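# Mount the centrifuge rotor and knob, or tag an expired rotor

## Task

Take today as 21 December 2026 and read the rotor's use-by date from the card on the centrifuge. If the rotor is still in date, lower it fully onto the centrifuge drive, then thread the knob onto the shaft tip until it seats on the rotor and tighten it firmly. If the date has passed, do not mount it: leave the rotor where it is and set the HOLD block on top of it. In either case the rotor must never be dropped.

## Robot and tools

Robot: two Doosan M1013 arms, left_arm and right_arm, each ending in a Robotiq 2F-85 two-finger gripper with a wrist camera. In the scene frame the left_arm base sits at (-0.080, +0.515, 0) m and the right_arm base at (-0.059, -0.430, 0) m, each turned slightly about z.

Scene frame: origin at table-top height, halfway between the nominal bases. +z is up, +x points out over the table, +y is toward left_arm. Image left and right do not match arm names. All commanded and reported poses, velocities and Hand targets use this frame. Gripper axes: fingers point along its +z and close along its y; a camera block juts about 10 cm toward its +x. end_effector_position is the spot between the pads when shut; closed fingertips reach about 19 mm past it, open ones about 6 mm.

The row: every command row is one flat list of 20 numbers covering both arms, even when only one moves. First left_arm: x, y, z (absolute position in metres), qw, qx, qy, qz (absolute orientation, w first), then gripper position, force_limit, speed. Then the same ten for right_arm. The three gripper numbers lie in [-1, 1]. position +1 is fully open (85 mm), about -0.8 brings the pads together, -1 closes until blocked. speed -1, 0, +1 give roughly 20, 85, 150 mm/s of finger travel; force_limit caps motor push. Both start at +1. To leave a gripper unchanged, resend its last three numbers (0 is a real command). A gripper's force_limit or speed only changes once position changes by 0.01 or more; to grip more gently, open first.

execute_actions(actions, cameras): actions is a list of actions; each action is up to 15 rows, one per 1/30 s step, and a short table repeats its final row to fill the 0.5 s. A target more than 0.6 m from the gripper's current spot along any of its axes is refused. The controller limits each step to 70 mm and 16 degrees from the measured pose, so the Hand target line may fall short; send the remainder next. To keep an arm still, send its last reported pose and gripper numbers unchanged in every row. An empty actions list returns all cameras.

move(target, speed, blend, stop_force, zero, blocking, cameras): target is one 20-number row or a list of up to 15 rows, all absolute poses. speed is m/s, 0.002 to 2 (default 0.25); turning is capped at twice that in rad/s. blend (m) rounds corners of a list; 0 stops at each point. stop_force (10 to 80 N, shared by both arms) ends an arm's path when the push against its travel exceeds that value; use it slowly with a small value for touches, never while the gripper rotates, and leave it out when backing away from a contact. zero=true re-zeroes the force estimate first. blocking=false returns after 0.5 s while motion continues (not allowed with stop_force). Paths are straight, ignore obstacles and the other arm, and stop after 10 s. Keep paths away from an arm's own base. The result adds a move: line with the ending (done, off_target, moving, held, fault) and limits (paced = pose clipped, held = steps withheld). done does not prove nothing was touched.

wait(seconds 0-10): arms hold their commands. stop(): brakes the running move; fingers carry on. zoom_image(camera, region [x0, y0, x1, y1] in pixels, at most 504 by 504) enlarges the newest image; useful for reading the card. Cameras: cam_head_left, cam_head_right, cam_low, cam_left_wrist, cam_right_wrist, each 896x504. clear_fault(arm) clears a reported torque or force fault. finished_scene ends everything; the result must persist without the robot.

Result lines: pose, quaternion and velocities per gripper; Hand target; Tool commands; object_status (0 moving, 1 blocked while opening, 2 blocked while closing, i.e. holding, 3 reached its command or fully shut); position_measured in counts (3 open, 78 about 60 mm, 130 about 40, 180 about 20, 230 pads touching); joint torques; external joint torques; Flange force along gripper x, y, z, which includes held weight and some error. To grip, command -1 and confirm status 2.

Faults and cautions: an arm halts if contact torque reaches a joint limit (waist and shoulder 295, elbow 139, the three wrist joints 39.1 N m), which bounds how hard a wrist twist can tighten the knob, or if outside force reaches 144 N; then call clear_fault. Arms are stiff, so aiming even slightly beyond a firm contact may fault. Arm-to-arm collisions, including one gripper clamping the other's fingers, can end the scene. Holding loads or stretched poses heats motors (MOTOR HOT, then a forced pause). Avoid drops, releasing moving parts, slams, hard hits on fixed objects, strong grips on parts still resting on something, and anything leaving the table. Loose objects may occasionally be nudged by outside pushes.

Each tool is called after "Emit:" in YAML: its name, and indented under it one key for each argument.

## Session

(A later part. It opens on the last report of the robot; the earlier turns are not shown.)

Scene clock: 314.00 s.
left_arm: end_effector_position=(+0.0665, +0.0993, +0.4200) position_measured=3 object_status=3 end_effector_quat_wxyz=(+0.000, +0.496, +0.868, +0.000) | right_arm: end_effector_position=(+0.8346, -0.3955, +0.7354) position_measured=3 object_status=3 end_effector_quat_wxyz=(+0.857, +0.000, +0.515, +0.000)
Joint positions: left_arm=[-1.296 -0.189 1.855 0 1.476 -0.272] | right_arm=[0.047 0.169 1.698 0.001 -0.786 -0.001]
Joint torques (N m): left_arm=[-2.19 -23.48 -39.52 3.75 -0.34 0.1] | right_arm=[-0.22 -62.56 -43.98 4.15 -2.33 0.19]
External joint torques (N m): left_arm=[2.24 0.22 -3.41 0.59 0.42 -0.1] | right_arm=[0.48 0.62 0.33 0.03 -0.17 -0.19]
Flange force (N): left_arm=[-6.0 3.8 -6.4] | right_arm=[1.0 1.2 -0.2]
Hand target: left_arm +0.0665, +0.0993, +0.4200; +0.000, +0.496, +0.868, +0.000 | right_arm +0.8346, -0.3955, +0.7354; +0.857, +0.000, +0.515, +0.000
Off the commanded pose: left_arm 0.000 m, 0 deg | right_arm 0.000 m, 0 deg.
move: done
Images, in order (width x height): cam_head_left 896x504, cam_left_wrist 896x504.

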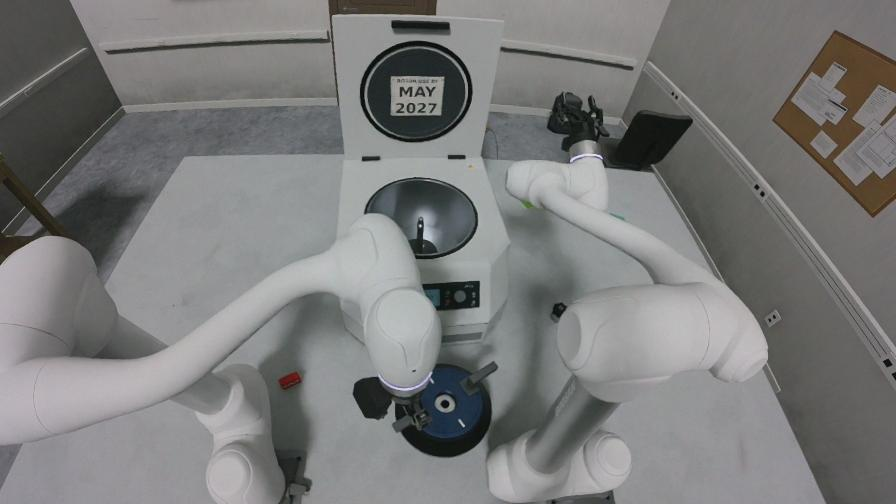

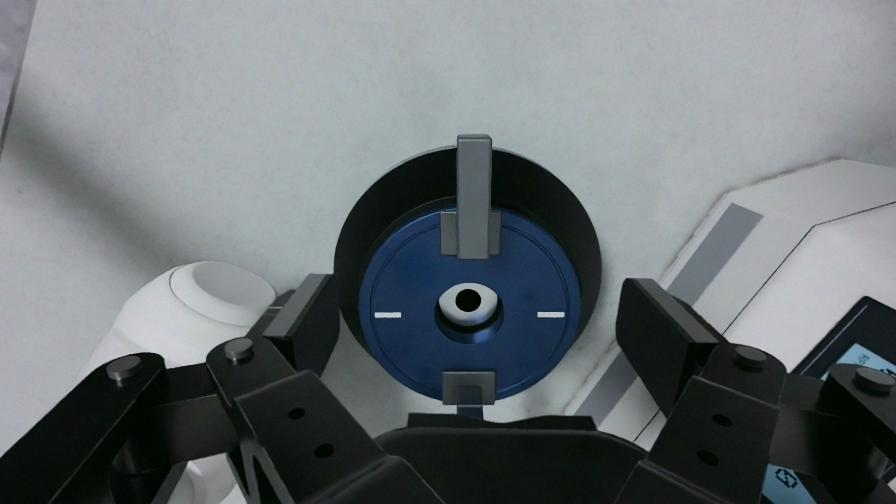

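Emit:
move:
  target:
    - [0.0665, 0.0993, 0.42, 0, 0.4962, 0.8682, 0, 1, 1, 1, 0.8048, -0.5721, 0.6379, 0.7424, 0.4852, 0.4460, 0.1210, 1, 1, 1]
    - [0.0665, 0.0993, 0.42, 0, 0.4962, 0.8682, 0, 1, 1, 1, 0.7452, -0.5721, 0.4429, 0.4286, 0.8403, 0.2575, 0.2095, 1, 1, 1]
    - [0.0665, 0.0993, 0.42, 0, 0.4962, 0.8682, 0, 1, 1, 1, 0.7154, -0.3955, 0.3453, 0, 0.9703, 0, 0.2419, 1, 1, 1]
    - [0.0665, 0.0993, 0.42, 0, 0.4962, 0.8682, 0, 1, 1, 1, 0.45, -0.33, 0.42, 0, 0.9848, -0.1736, 0, 1, 1, 1]
    - [0.0665, 0.0993, 0.42, 0, 0.4962, 0.8682, 0, 1, 1, 1, 0.2035, -0.1333, 0.42, 0, 0.8682, -0.4962, 0, 1, 1, 1]
  blend: [0.04, 0.04, 0.04, 0.04, 0]
  speed: 0.4
  cameras: ["all"]

Scene clock: 328.33 s.
left_arm: end_effector_position=(+0.0665, +0.0993, +0.4200) position_measured=3 object_status=3 end_effector_quat_wxyz=(+0.000, +0.496, +0.868, +0.000) | right_arm: end_effector_position=(+0.2035, -0.1333, +0.4200) position_measured=3 object_status=3 end_effector_quat_wxyz=(+0.000, +0.868, -0.496, +0.000)
Joint positions: left_arm=[-1.296 -0.189 1.855 0 1.476 -0.272] | right_arm=[0.806 -0.265 1.912 3.142 -1.495 1.798]
Joint torques (N m): left_arm=[-1.88 -23.34 -39.31 3.75 -0.32 0.11] | right_arm=[-0.42 -17.08 -43.41 -4.02 0.03 0.15]
External joint torques (N m): left_arm=[1.8 -0.08 -3.76 0.61 0.39 -0.11] | right_arm=[0.42 2.03 0.72 -0.39 -0.05 -0.15]
Flange force (N): left_arm=[-5.6 2.8 -7.0] | right_arm=[-1.5 -2.3 1.4]
Hand target: left_arm +0.0665, +0.0993, +0.4200; +0.000, +0.496, +0.868, +0.000 | right_arm +0.2035, -0.1333, +0.4200; +0.000, +0.868, -0.496, +0.000
Off the commanded pose: left_arm 0.000 m, 0 deg | right_arm 0.000 m, 0 deg.
move: done

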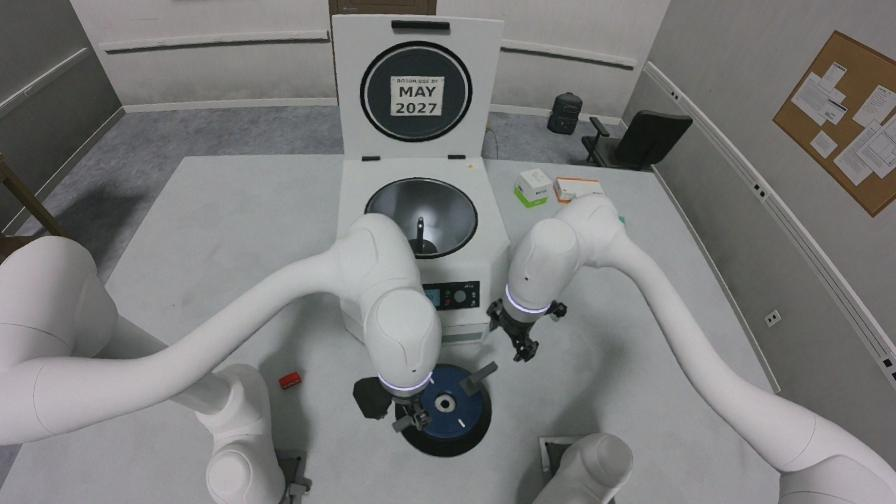

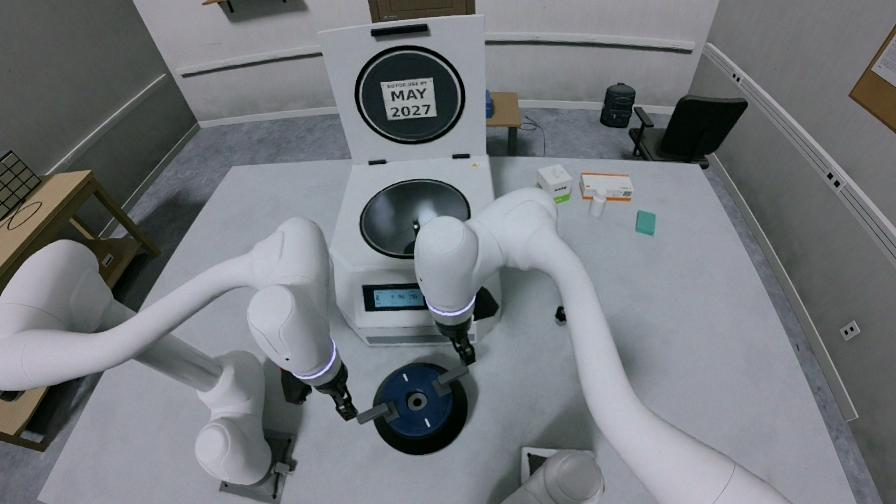

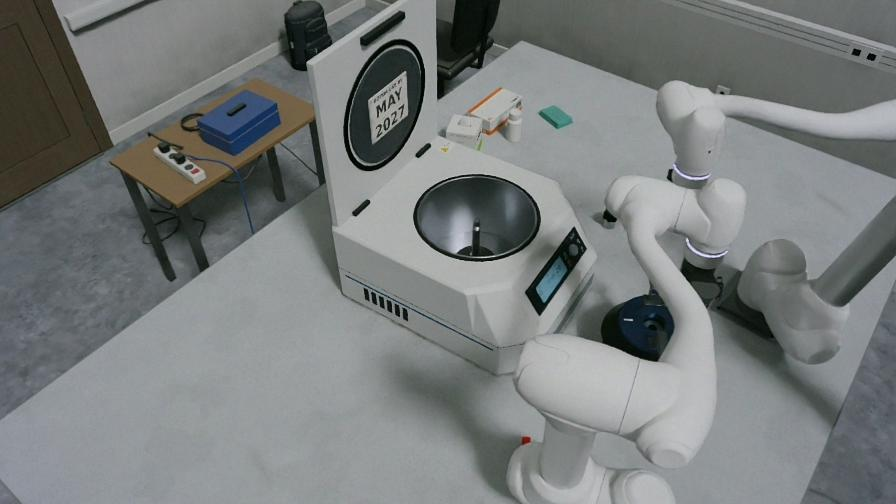

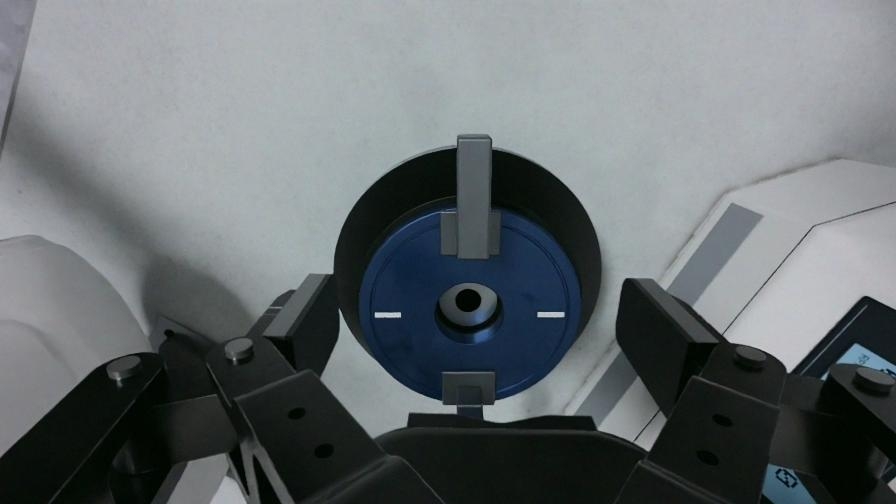

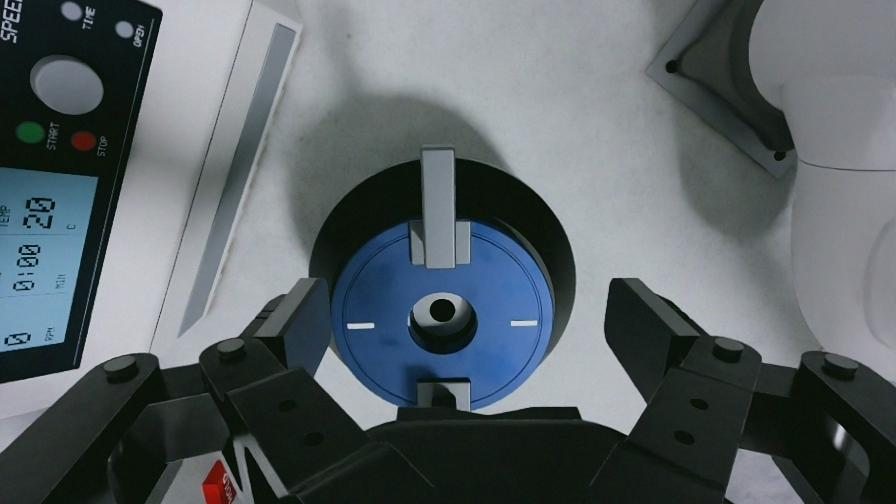

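Emit:
zoom_image:
  camera: "cam_left_wrist"
  region: [330, 120, 620, 420]

Emit:
zoom_image:
  camera: "cam_right_wrist"
  region: [300, 130, 590, 430]

Scaled by 1.680.

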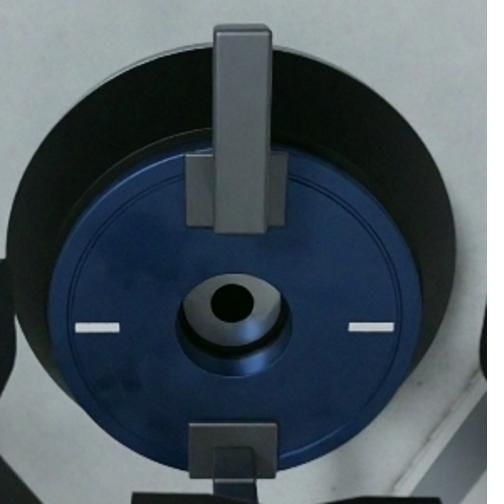

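Scaled by 1.680.

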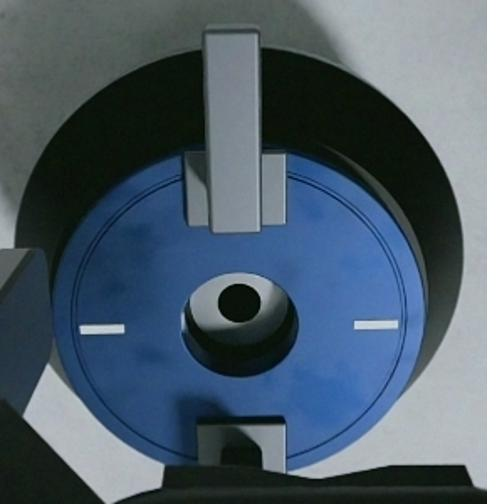

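Emit:
move:
  target: [0.0665, 0.0993, 0.33, 0, 0.4962, 0.8682, 0, 1, 1, 1, 0.2035, -0.1333, 0.33, 0, 0.8682, -0.4962, 0, 1, 1, 1]
  speed: 0.15
  cameras: ["cam_left_wrist", "cam_right_wrist"]

Emit:
zoom_image:
  camera: "cam_left_wrist"
  region: [330, 70, 620, 420]

Emit:
zoom_image:
  camera: "cam_right_wrist"
  region: [280, 70, 570, 420]

Scene clock: 357.43 s.
left_arm: end_effector_position=(+0.0665, +0.0993, +0.3300) position_measured=3 object_status=3 end_effector_quat_wxyz=(+0.000, +0.496, +0.868, +0.000) | right_arm: end_effector_position=(+0.2035, -0.1333, +0.3300) position_measured=3 object_status=3 end_effector_quat_wxyz=(+0.000, +0.868, -0.496, +0.000)
Joint positions: left_arm=[-1.296 -0.161 1.996 0 1.306 -0.272] | right_arm=[0.806 -0.239 2.057 3.142 -1.324 1.798]
Joint torques (N m): left_arm=[-1.88 -24.62 -38.38 3.67 -0.35 0.09] | right_arm=[-1.49 -18.37 -42.15 -3.87 -0.01 0.12]
External joint torques (N m): left_arm=[2.17 -0.63 -3.54 0.58 0.41 -0.09] | right_arm=[1.51 1.8 0.64 -0.42 -0.01 -0.12]
Flange force (N): left_arm=[-4.9 3.8 -6.3] | right_arm=[-4.2 -1.5 1.8]
Hand target: left_arm +0.0665, +0.0993, +0.3300; +0.000, +0.496, +0.868, +0.000 | right_arm +0.2035, -0.1333, +0.3300; +0.000, +0.868, -0.496, +0.000
Off the commanded pose: left_arm 0.000 m, 0 deg | right_arm 0.000 m, 0 deg.
move: done
Images, in order (width x height): cam_left_wrist 896x504, cam_right_wrist 896x504.

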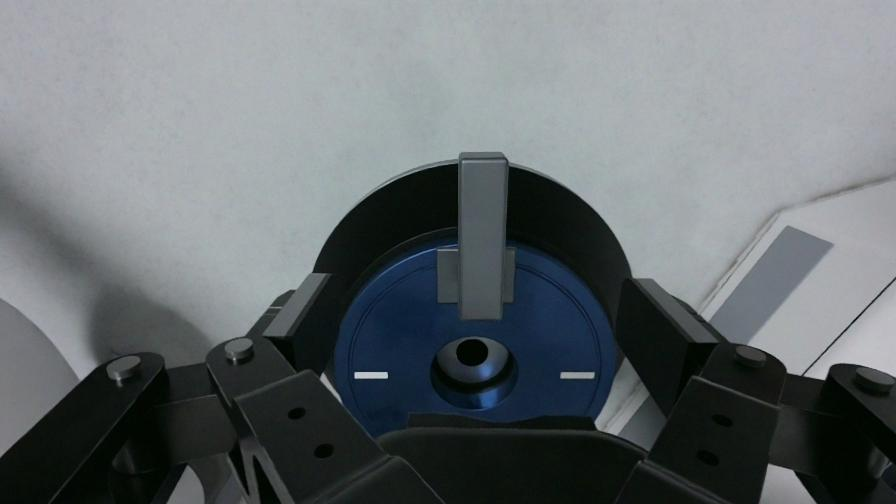

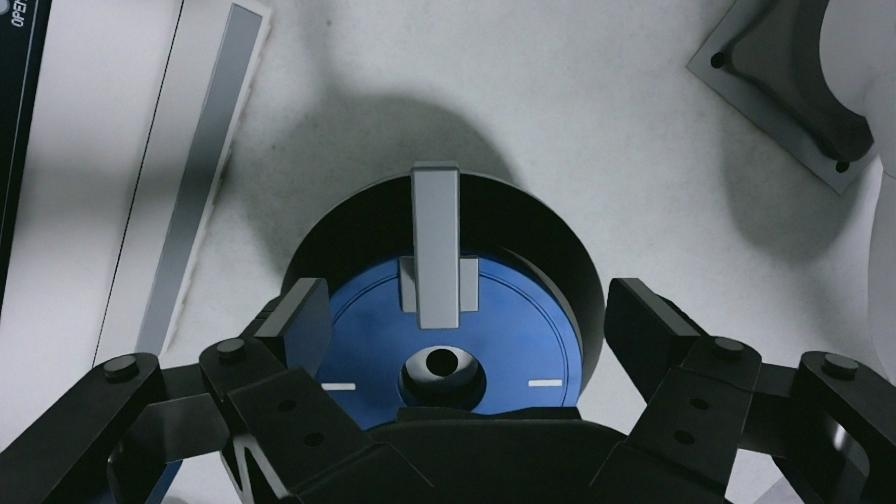

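Scaled by 1.440.

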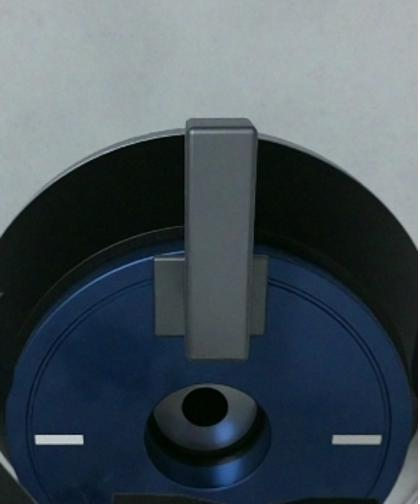

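Scaled by 1.440.

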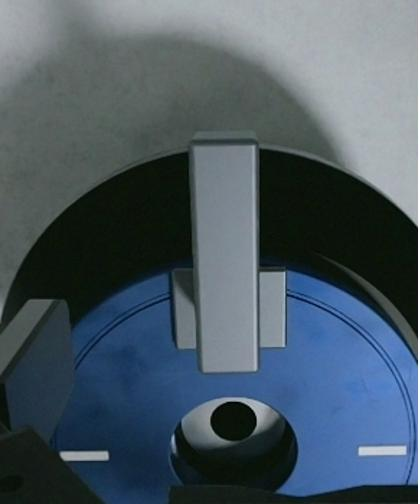

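Emit:
zoom_image:
  camera: "cam_left_wrist"
  region: [240, 240, 720, 430]

Emit:
zoom_image:
  camera: "cam_right_wrist"
  region: [230, 240, 710, 430]

Scaled by 1.050.

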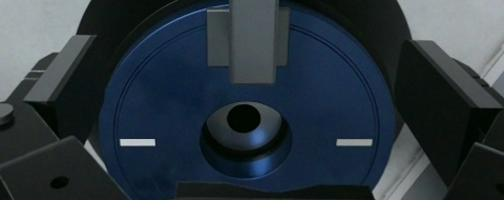

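Scaled by 1.050.

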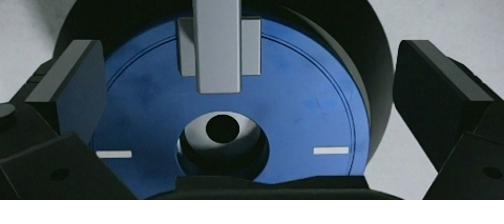

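Emit:
zoom_image:
  camera: "cam_left_wrist"
  region: [290, 260, 370, 390]

Emit:
zoom_image:
  camera: "cam_left_wrist"
  region: [595, 260, 675, 390]

Emit:
zoom_image:
  camera: "cam_right_wrist"
  region: [280, 260, 360, 390]

Emit:
zoom_image:
  camera: "cam_right_wrist"
  region: [585, 260, 665, 390]

Scaled by 3.877.

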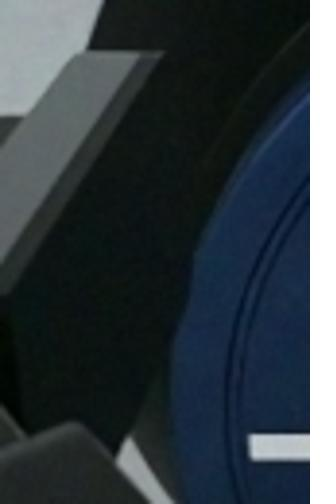

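Scaled by 3.877.

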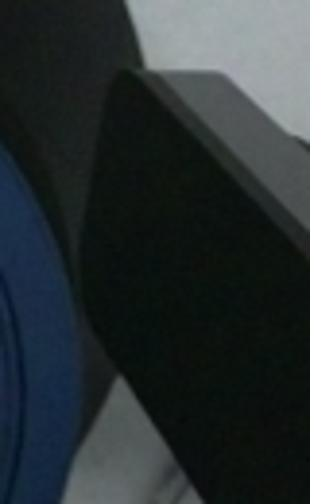

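Scaled by 3.877.

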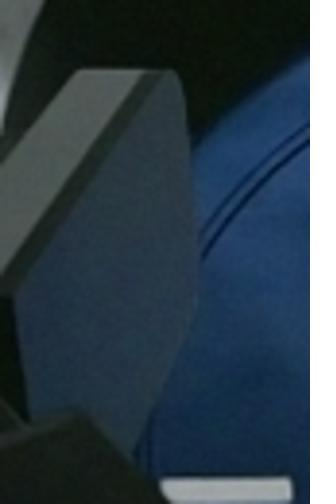

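Scaled by 3.877.

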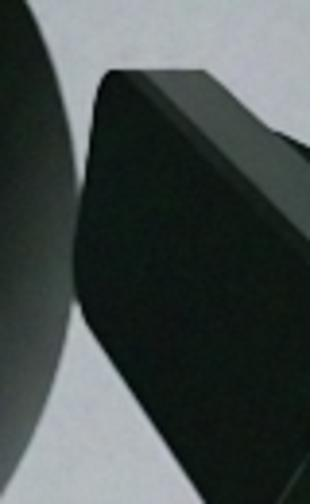

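Emit:
move:
  target: [0.0740, 0.1039, 0.275, 0, 0.4909, 0.8712, 0, 1, 1, 1, 0.2122, -0.1280, 0.275, 0, 0.8721, -0.4894, 0, 1, 1, 1]
  speed: 0.12
  cameras: ["cam_left_wrist", "cam_right_wrist"]

Emit:
zoom_image:
  camera: "cam_left_wrist"
  region: [320, 150, 640, 420]

Emit:
zoom_image:
  camera: "cam_right_wrist"
  region: [310, 150, 630, 420]

Scene clock: 400.37 s.
left_arm: end_effector_position=(+0.0740, +0.1039, +0.2750) position_measured=3 object_status=3 end_effector_quat_wxyz=(+0.000, +0.491, +0.871, +0.000) | right_arm: end_effector_position=(+0.2122, -0.1280, +0.2750) position_measured=3 object_status=3 end_effector_quat_wxyz=(+0.000, +0.872, -0.489, +0.000)
Joint positions: left_arm=[-1.277 -0.133 2.077 0 1.198 -0.264] | right_arm=[0.801 -0.192 2.124 3.142 -1.209 1.777]
Joint torques (N m): left_arm=[-2.15 -26.5 -36.67 3.51 -0.36 0.11] | right_arm=[-0.68 -21.4 -40.9 -3.74 0.02 0.16]
External joint torques (N m): left_arm=[2.19 0.25 -3.31 0.53 0.45 -0.11] | right_arm=[0.68 1.49 0.88 -0.4 -0.05 -0.16]
Flange force (N): left_arm=[-6.3 3.6 -5.2] | right_arm=[-1.7 -1.1 2.1]
Hand target: left_arm +0.0740, +0.1039, +0.2750; +0.000, +0.491, +0.871, +0.000 | right_arm +0.2122, -0.1280, +0.2750; +0.000, +0.872, -0.489, +0.000
Off the commanded pose: left_arm 0.000 m, 0 deg | right_arm 0.000 m, 0 deg.
move: done
Images, in order (width x height): cam_left_wrist 896x504, cam_right_wrist 896x504.

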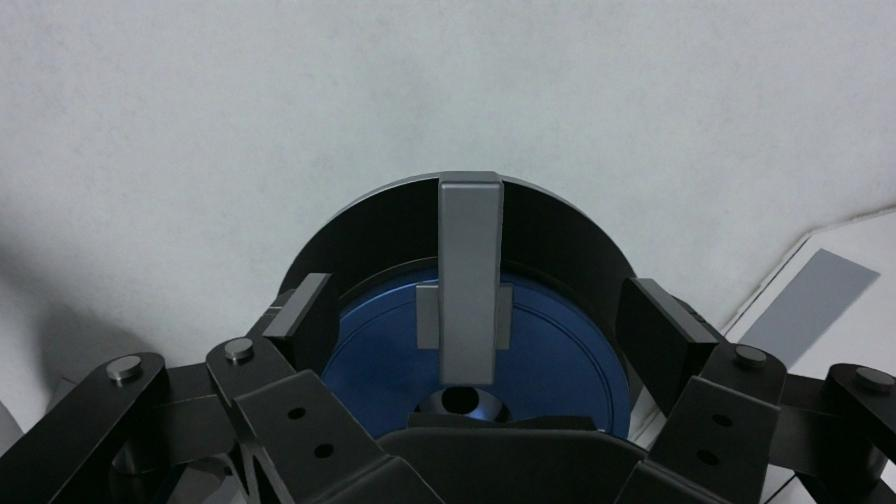

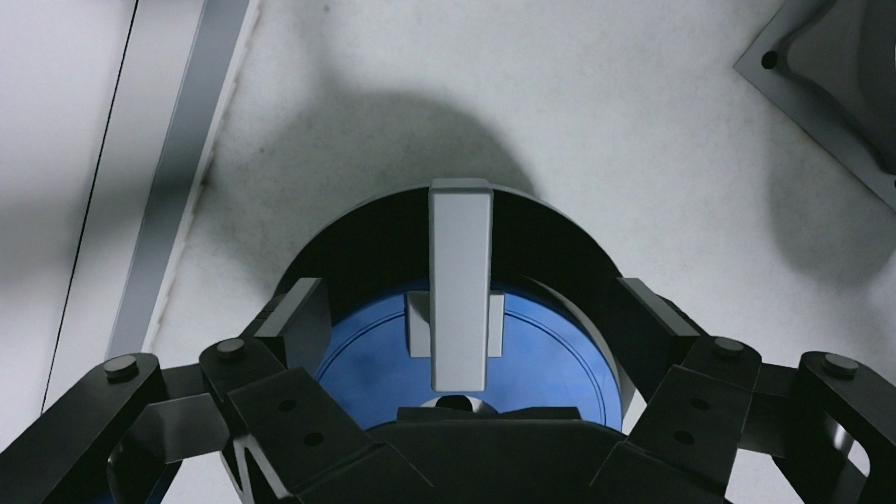

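Scaled by 1.575.

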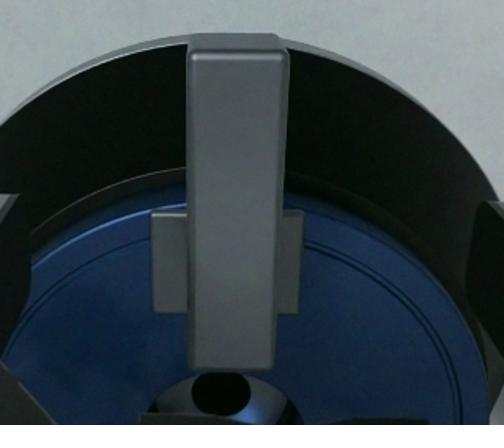

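Scaled by 1.575.

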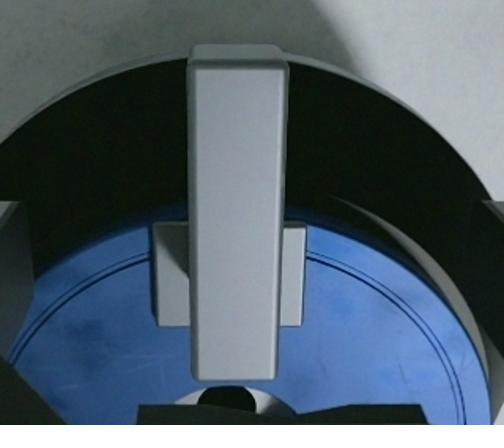

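Emit:
move:
  target: [0.0735, 0.1036, 0.33, 0, 0.4909, 0.8712, 0, 1, 1, 1, 0.2129, -0.1276, 0.33, 0, 0.8721, -0.4894, 0, 1, 1, 1]
  speed: 0.15
  cameras: ["cam_left_wrist", "cam_right_wrist"]

Emit:
zoom_image:
  camera: "cam_left_wrist"
  region: [420, 320, 510, 410]

Emit:
zoom_image:
  camera: "cam_right_wrist"
  region: [410, 330, 500, 420]

Emit:
zoom_image:
  camera: "cam_left_wrist"
  region: [320, 140, 620, 420]

Emit:
zoom_image:
  camera: "cam_right_wrist"
  region: [310, 140, 610, 420]

Scene clock: 430.70 s.
left_arm: end_effector_position=(+0.0735, +0.1036, +0.3300) position_measured=3 object_status=3 end_effector_quat_wxyz=(+0.000, +0.491, +0.871, +0.000) | right_arm: end_effector_position=(+0.2129, -0.1276, +0.3300) position_measured=3 object_status=3 end_effector_quat_wxyz=(+0.000, +0.872, -0.489, +0.000)
Joint positions: left_arm=[-1.278 -0.164 1.999 0 1.307 -0.266] | right_arm=[0.8 -0.221 2.043 3.142 -1.319 1.777]
Joint torques (N m): left_arm=[-1.92 -24.55 -37.91 3.61 -0.36 0.11] | right_arm=[-0.69 -20.68 -42.03 -3.89 0 0.14]
External joint torques (N m): left_arm=[2.04 -0.36 -3.9 0.62 0.44 -0.11] | right_arm=[0.72 2.13 0.3 -0.42 -0.01 -0.15]
Flange force (N): left_arm=[-5.8 3.4 -6.8] | right_arm=[-2.3 -2.9 1.4]
Hand target: left_arm +0.0735, +0.1036, +0.3300; +0.000, +0.491, +0.871, +0.000 | right_arm +0.2129, -0.1276, +0.3300; +0.000, +0.872, -0.489, +0.000
Off the commanded pose: left_arm 0.000 m, 0 deg | right_arm 0.000 m, 0 deg.
move: done
Images, in order (width x height): cam_left_wrist 896x504, cam_right_wrist 896x504.

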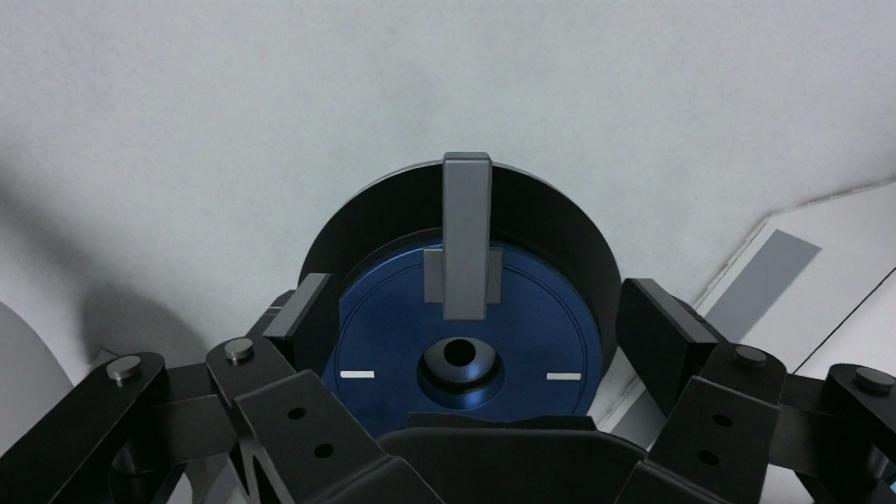

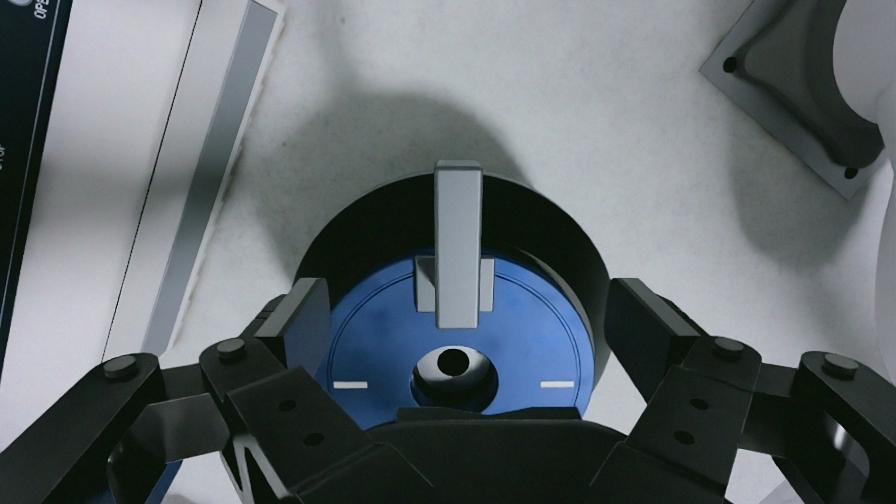

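Scaled by 5.600.

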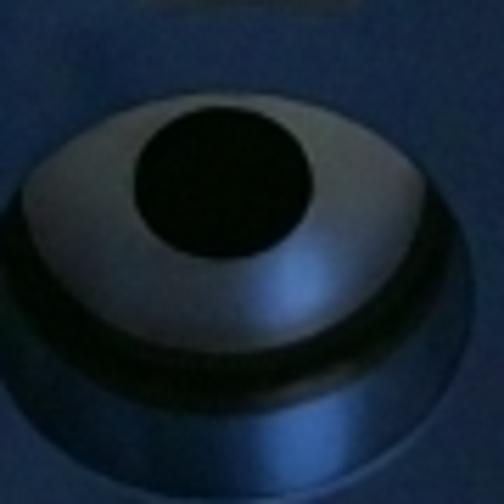

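Scaled by 5.600.

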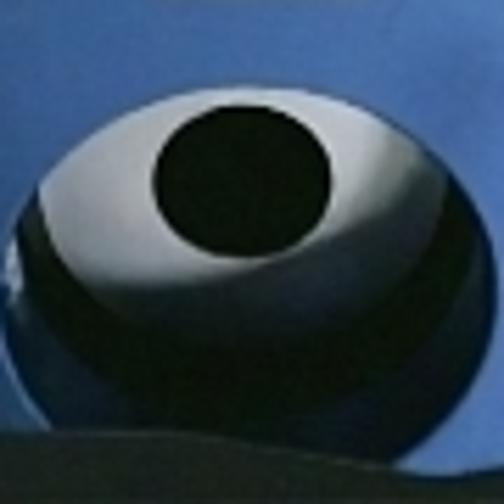

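Scaled by 1.680.

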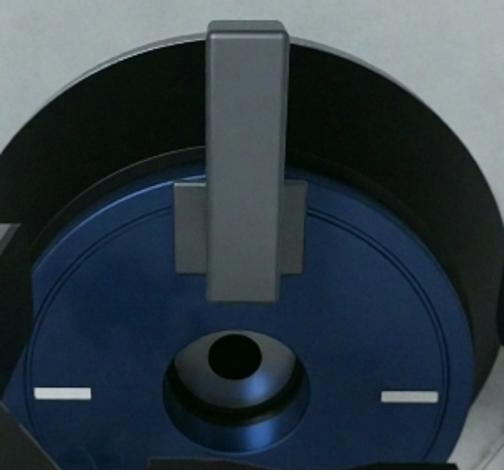

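Scaled by 1.680.

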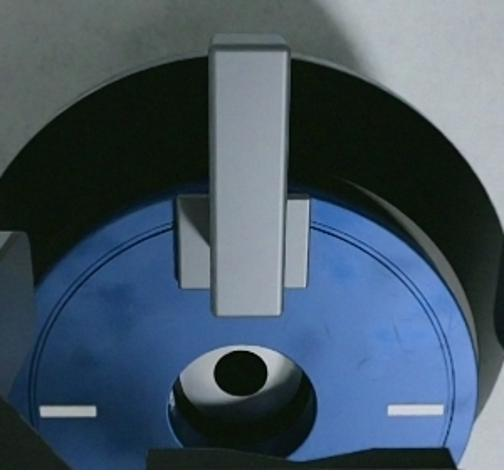

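Emit:
move:
  target:
    - [0.12, 0.12, 0.48, 0, 0.4909, 0.8712, 0, 1, 1, 1, 0.24, -0.13, 0.48, 0, 0.8721, -0.4894, 0, 1, 1, 1]
    - [0.7876, 0.1647, 0.50, 0, 0.8555, 0.5177, 0, 1, 1, 1, 0.6614, -0.0659, 0.50, 0, 0.5191, -0.8547, 0, 1, 1, 1]
    - [0.7876, 0.1647, 0.46, 0, 0.8555, 0.5177, 0, 1, 1, 1, 0.6614, -0.0659, 0.46, 0, 0.5191, -0.8547, 0, 1, 1, 1]
  blend: [0.06, 0.02, 0]
  speed: 0.3
  cameras: ["all"]

Scene clock: 445.83 s.
left_arm: end_effector_position=(+0.7876, +0.1647, +0.4602) position_measured=3 object_status=3 end_effector_quat_wxyz=(+0.000, +0.856, +0.518, +0.000) | right_arm: end_effector_position=(+0.6614, -0.0659, +0.4600) position_measured=3 object_status=3 end_effector_quat_wxyz=(+0.000, -0.519, +0.855, +0.000)
Joint positions: left_arm=[-0.407 0.676 0.693 0 1.773 1.632] | right_arm=[0.472 0.412 1.109 3.142 -1.621 2.476]
Joint torques (N m): left_arm=[-1.59 -104.19 -37.98 3.82 -0.38 0.11] | right_arm=[-0.6 -85.73 -43.32 -3.85 -0.03 0.14]
External joint torques (N m): left_arm=[2.3 -4.64 -4.38 0.59 0.37 -0.11] | right_arm=[0.83 0.19 0.43 -0.56 -0.05 -0.14]
Flange force (N): left_arm=[3.1 7.5 -10.3] | right_arm=[0.1 1.1 0.7]
Hand target: left_arm +0.7876, +0.1647, +0.4600; +0.000, +0.856, +0.518, +0.000 | right_arm +0.6614, -0.0659, +0.4600; +0.000, -0.519, +0.855, +0.000
Off the commanded pose: left_arm 0.000 m, 0 deg | right_arm 0.000 m, 0 deg.
move: done

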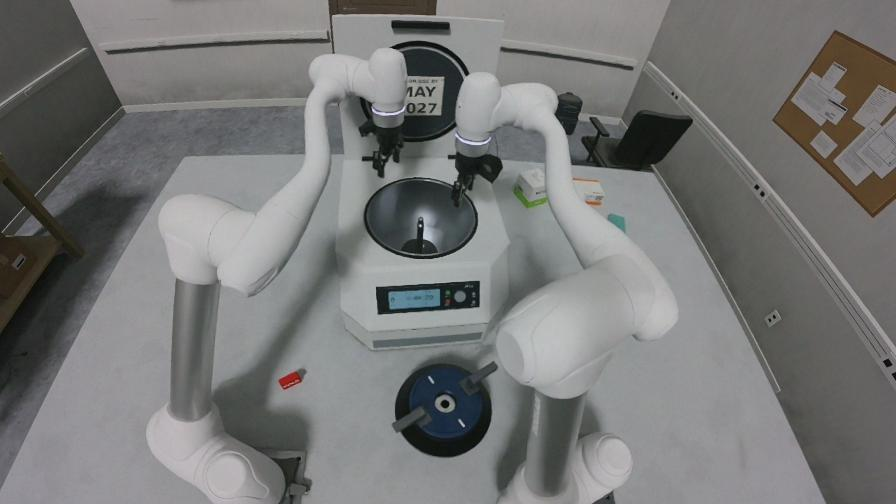

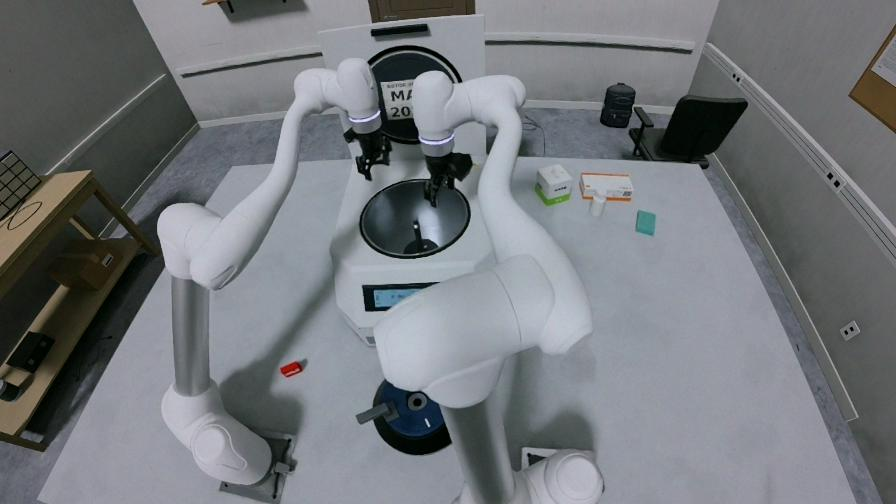

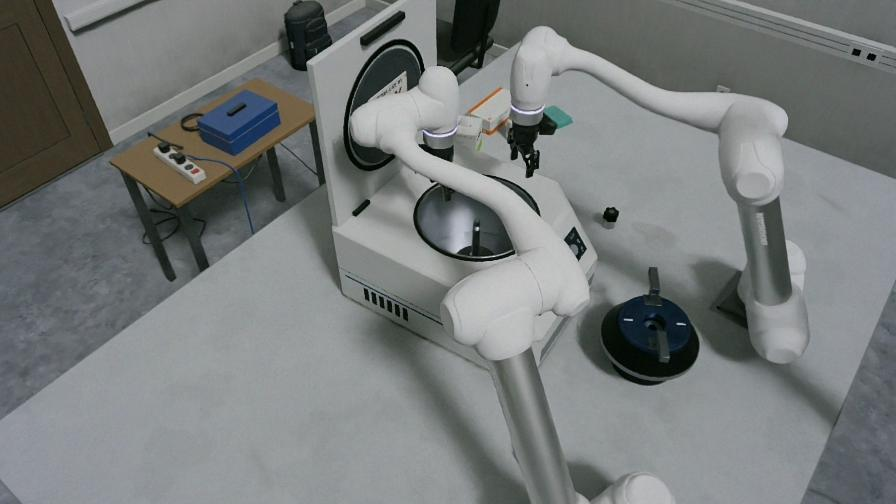

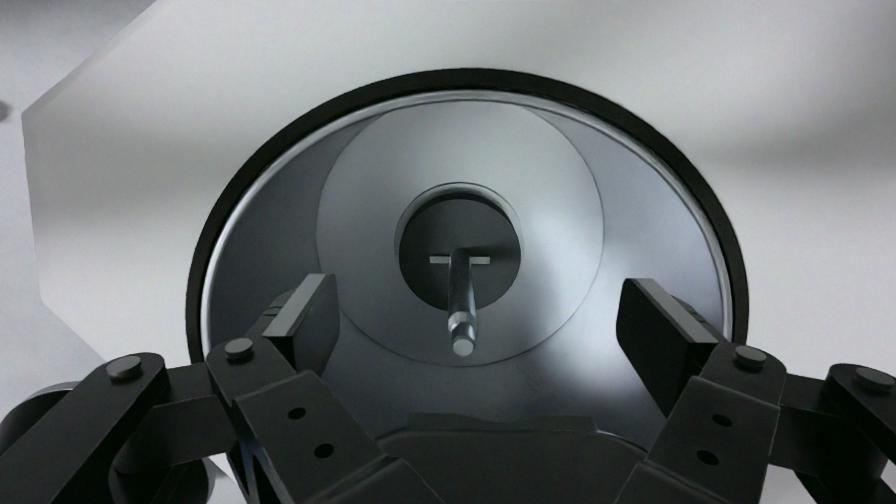

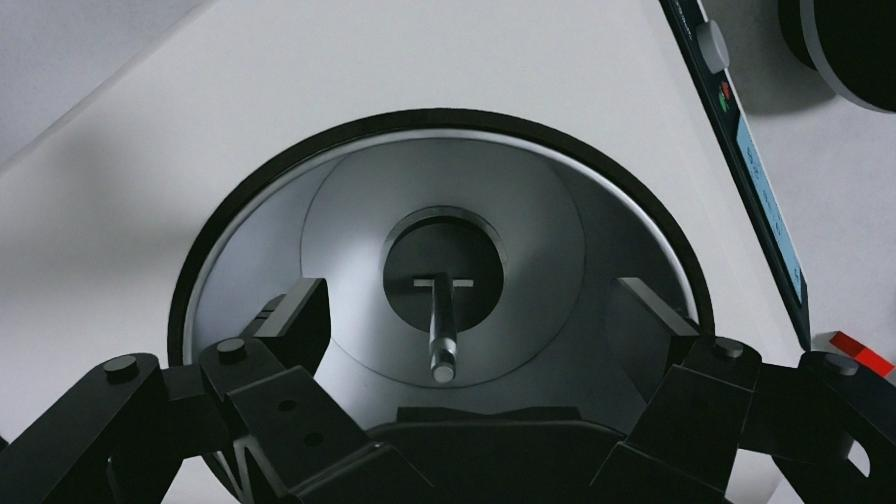

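Emit:
execute_actions:
  actions: []
  cameras: ["all"]

Scene clock: 459.00 s.
left_arm: end_effector_position=(+0.7876, +0.1647, +0.4600) position_measured=3 object_status=3 end_effector_quat_wxyz=(+0.000, +0.856, +0.518, +0.000) | right_arm: end_effector_position=(+0.6614, -0.0659, +0.4600) position_measured=3 object_status=3 end_effector_quat_wxyz=(+0.000, -0.519, +0.855, +0.000)
Joint positions: left_arm=[-0.407 0.676 0.693 0 1.773 1.632] | right_arm=[0.472 0.412 1.109 3.142 -1.621 2.476]
Joint velocities: within noise
Joint torques (N m): left_arm=[-1.57 -103.81 -38.88 3.81 -0.43 0.07] | right_arm=[-0.55 -85.89 -43.32 -3.97 -0.07 0.15]
External joint torques (N m): left_arm=[2.05 -5.17 -3.55 0.58 0.42 -0.07] | right_arm=[0.74 1.77 0.84 -0.39 0.01 -0.15]
Flange force (N): left_arm=[2.4 2.8 -7.8] | right_arm=[-1.3 0.0 1.5]
Hand target: left_arm +0.7876, +0.1647, +0.4600; +0.000, +0.856, +0.518, +0.000 | right_arm +0.6614, -0.0659, +0.4600; +0.000, -0.519, +0.855, +0.000
Tool commands: left_gripper/position=+1.0 left_gripper/force_limit=+1.0 left_gripper/speed=+1.0 right_gripper/position=+1.0 right_gripper/force_limit=+1.0 right_gripper/speed=+1.0
Off the commanded pose: left_arm 0.000 m, 0 deg | right_arm 0.000 m, 0 deg.

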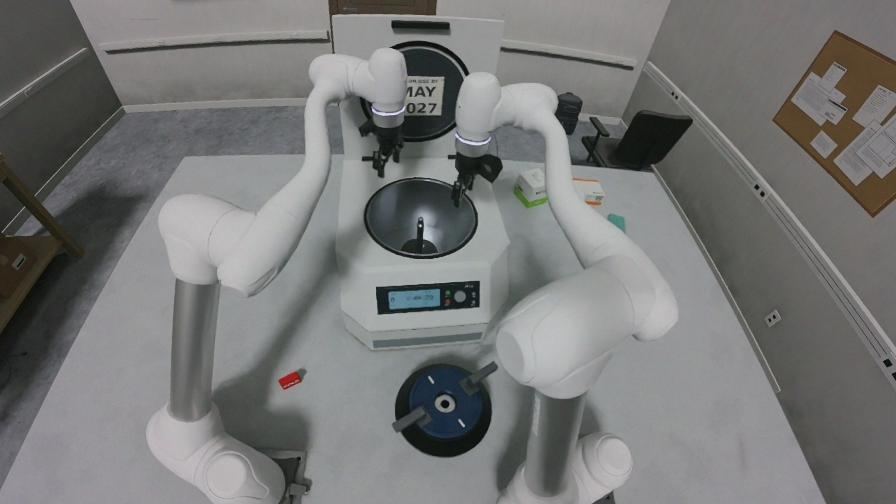

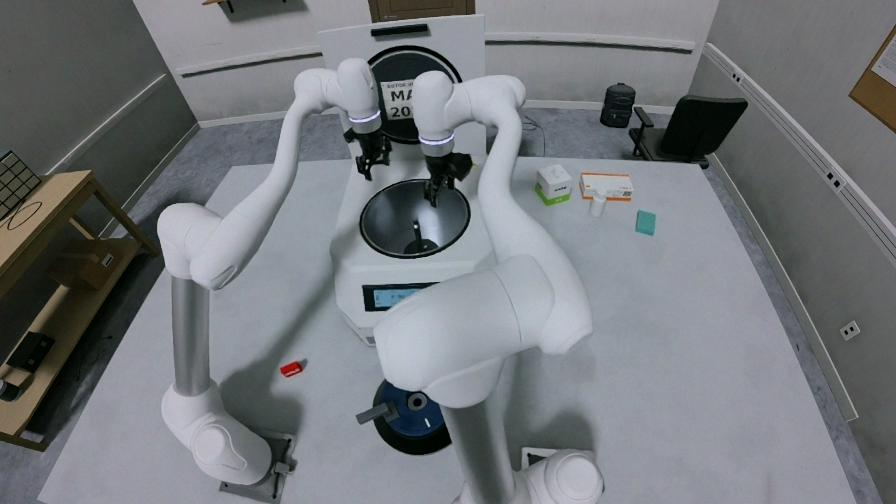

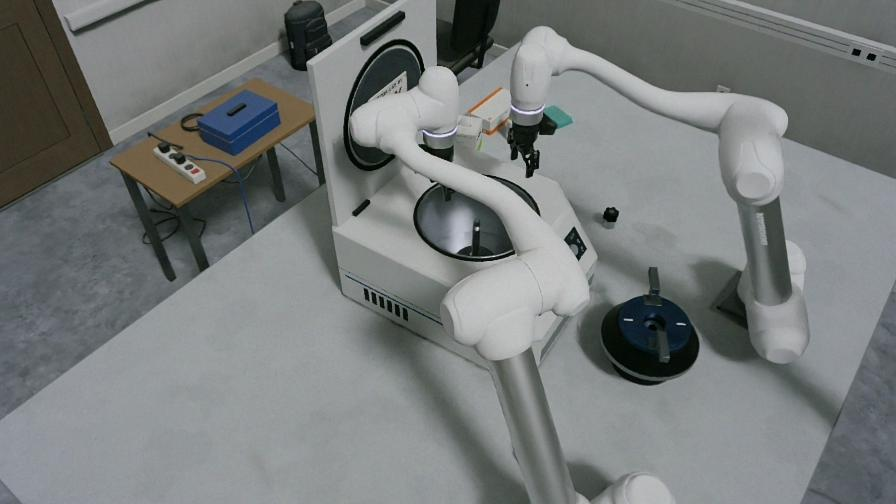

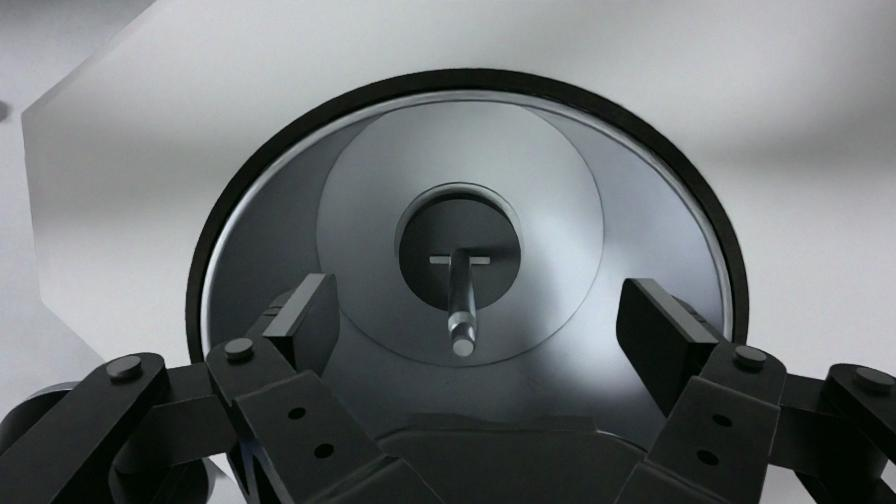

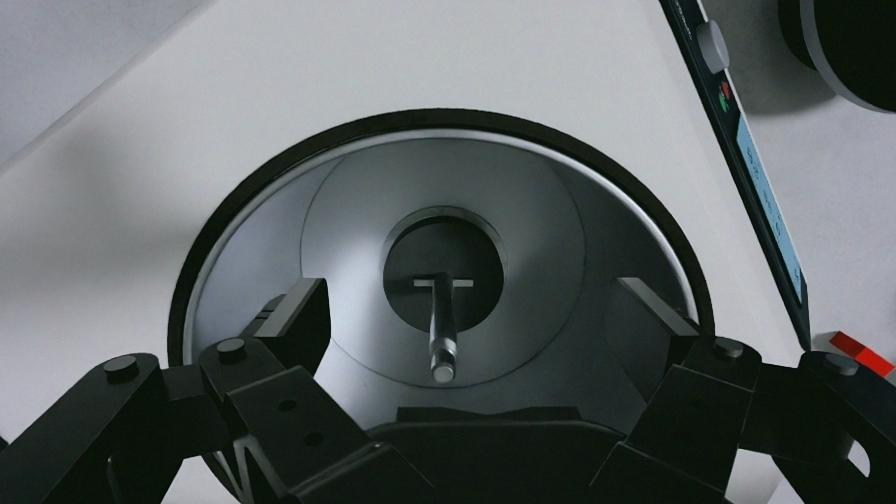

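Emit:
zoom_image:
  camera: "cam_left_wrist"
  region: [390, 240, 530, 370]

Emit:
zoom_image:
  camera: "cam_right_wrist"
  region: [375, 262, 515, 392]

Scaled by 3.600.

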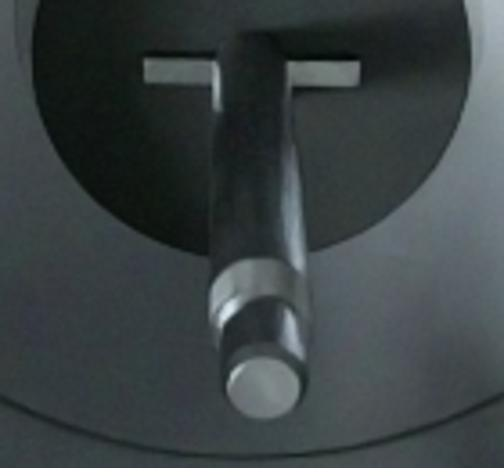

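Scaled by 3.600.

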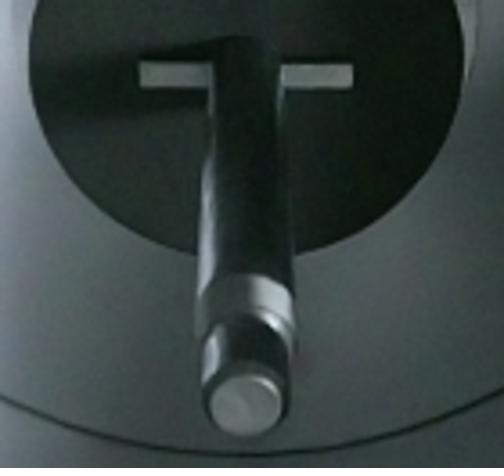

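Emit:
zoom_image:
  camera: "cam_left_wrist"
  region: [425, 240, 497, 280]

Emit:
zoom_image:
  camera: "cam_right_wrist"
  region: [408, 263, 480, 303]

Emit:
zoom_image:
  camera: "cam_left_wrist"
  region: [440, 305, 490, 365]

Emit:
zoom_image:
  camera: "cam_right_wrist"
  region: [420, 330, 470, 390]

Scaled by 7.000.

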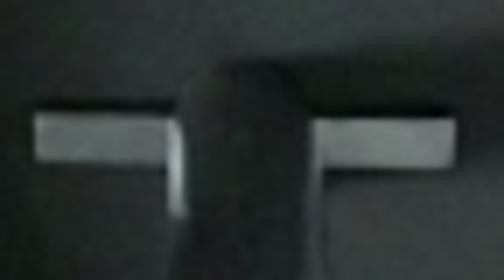

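Scaled by 7.000.

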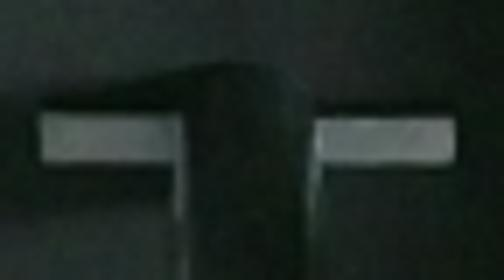

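Scaled by 8.400.

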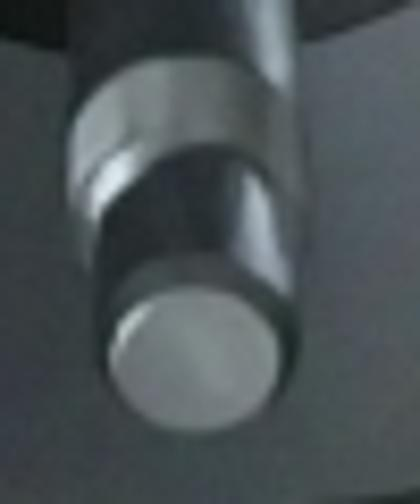

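Scaled by 8.400.

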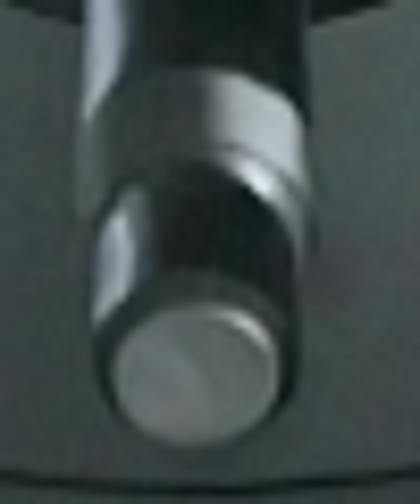

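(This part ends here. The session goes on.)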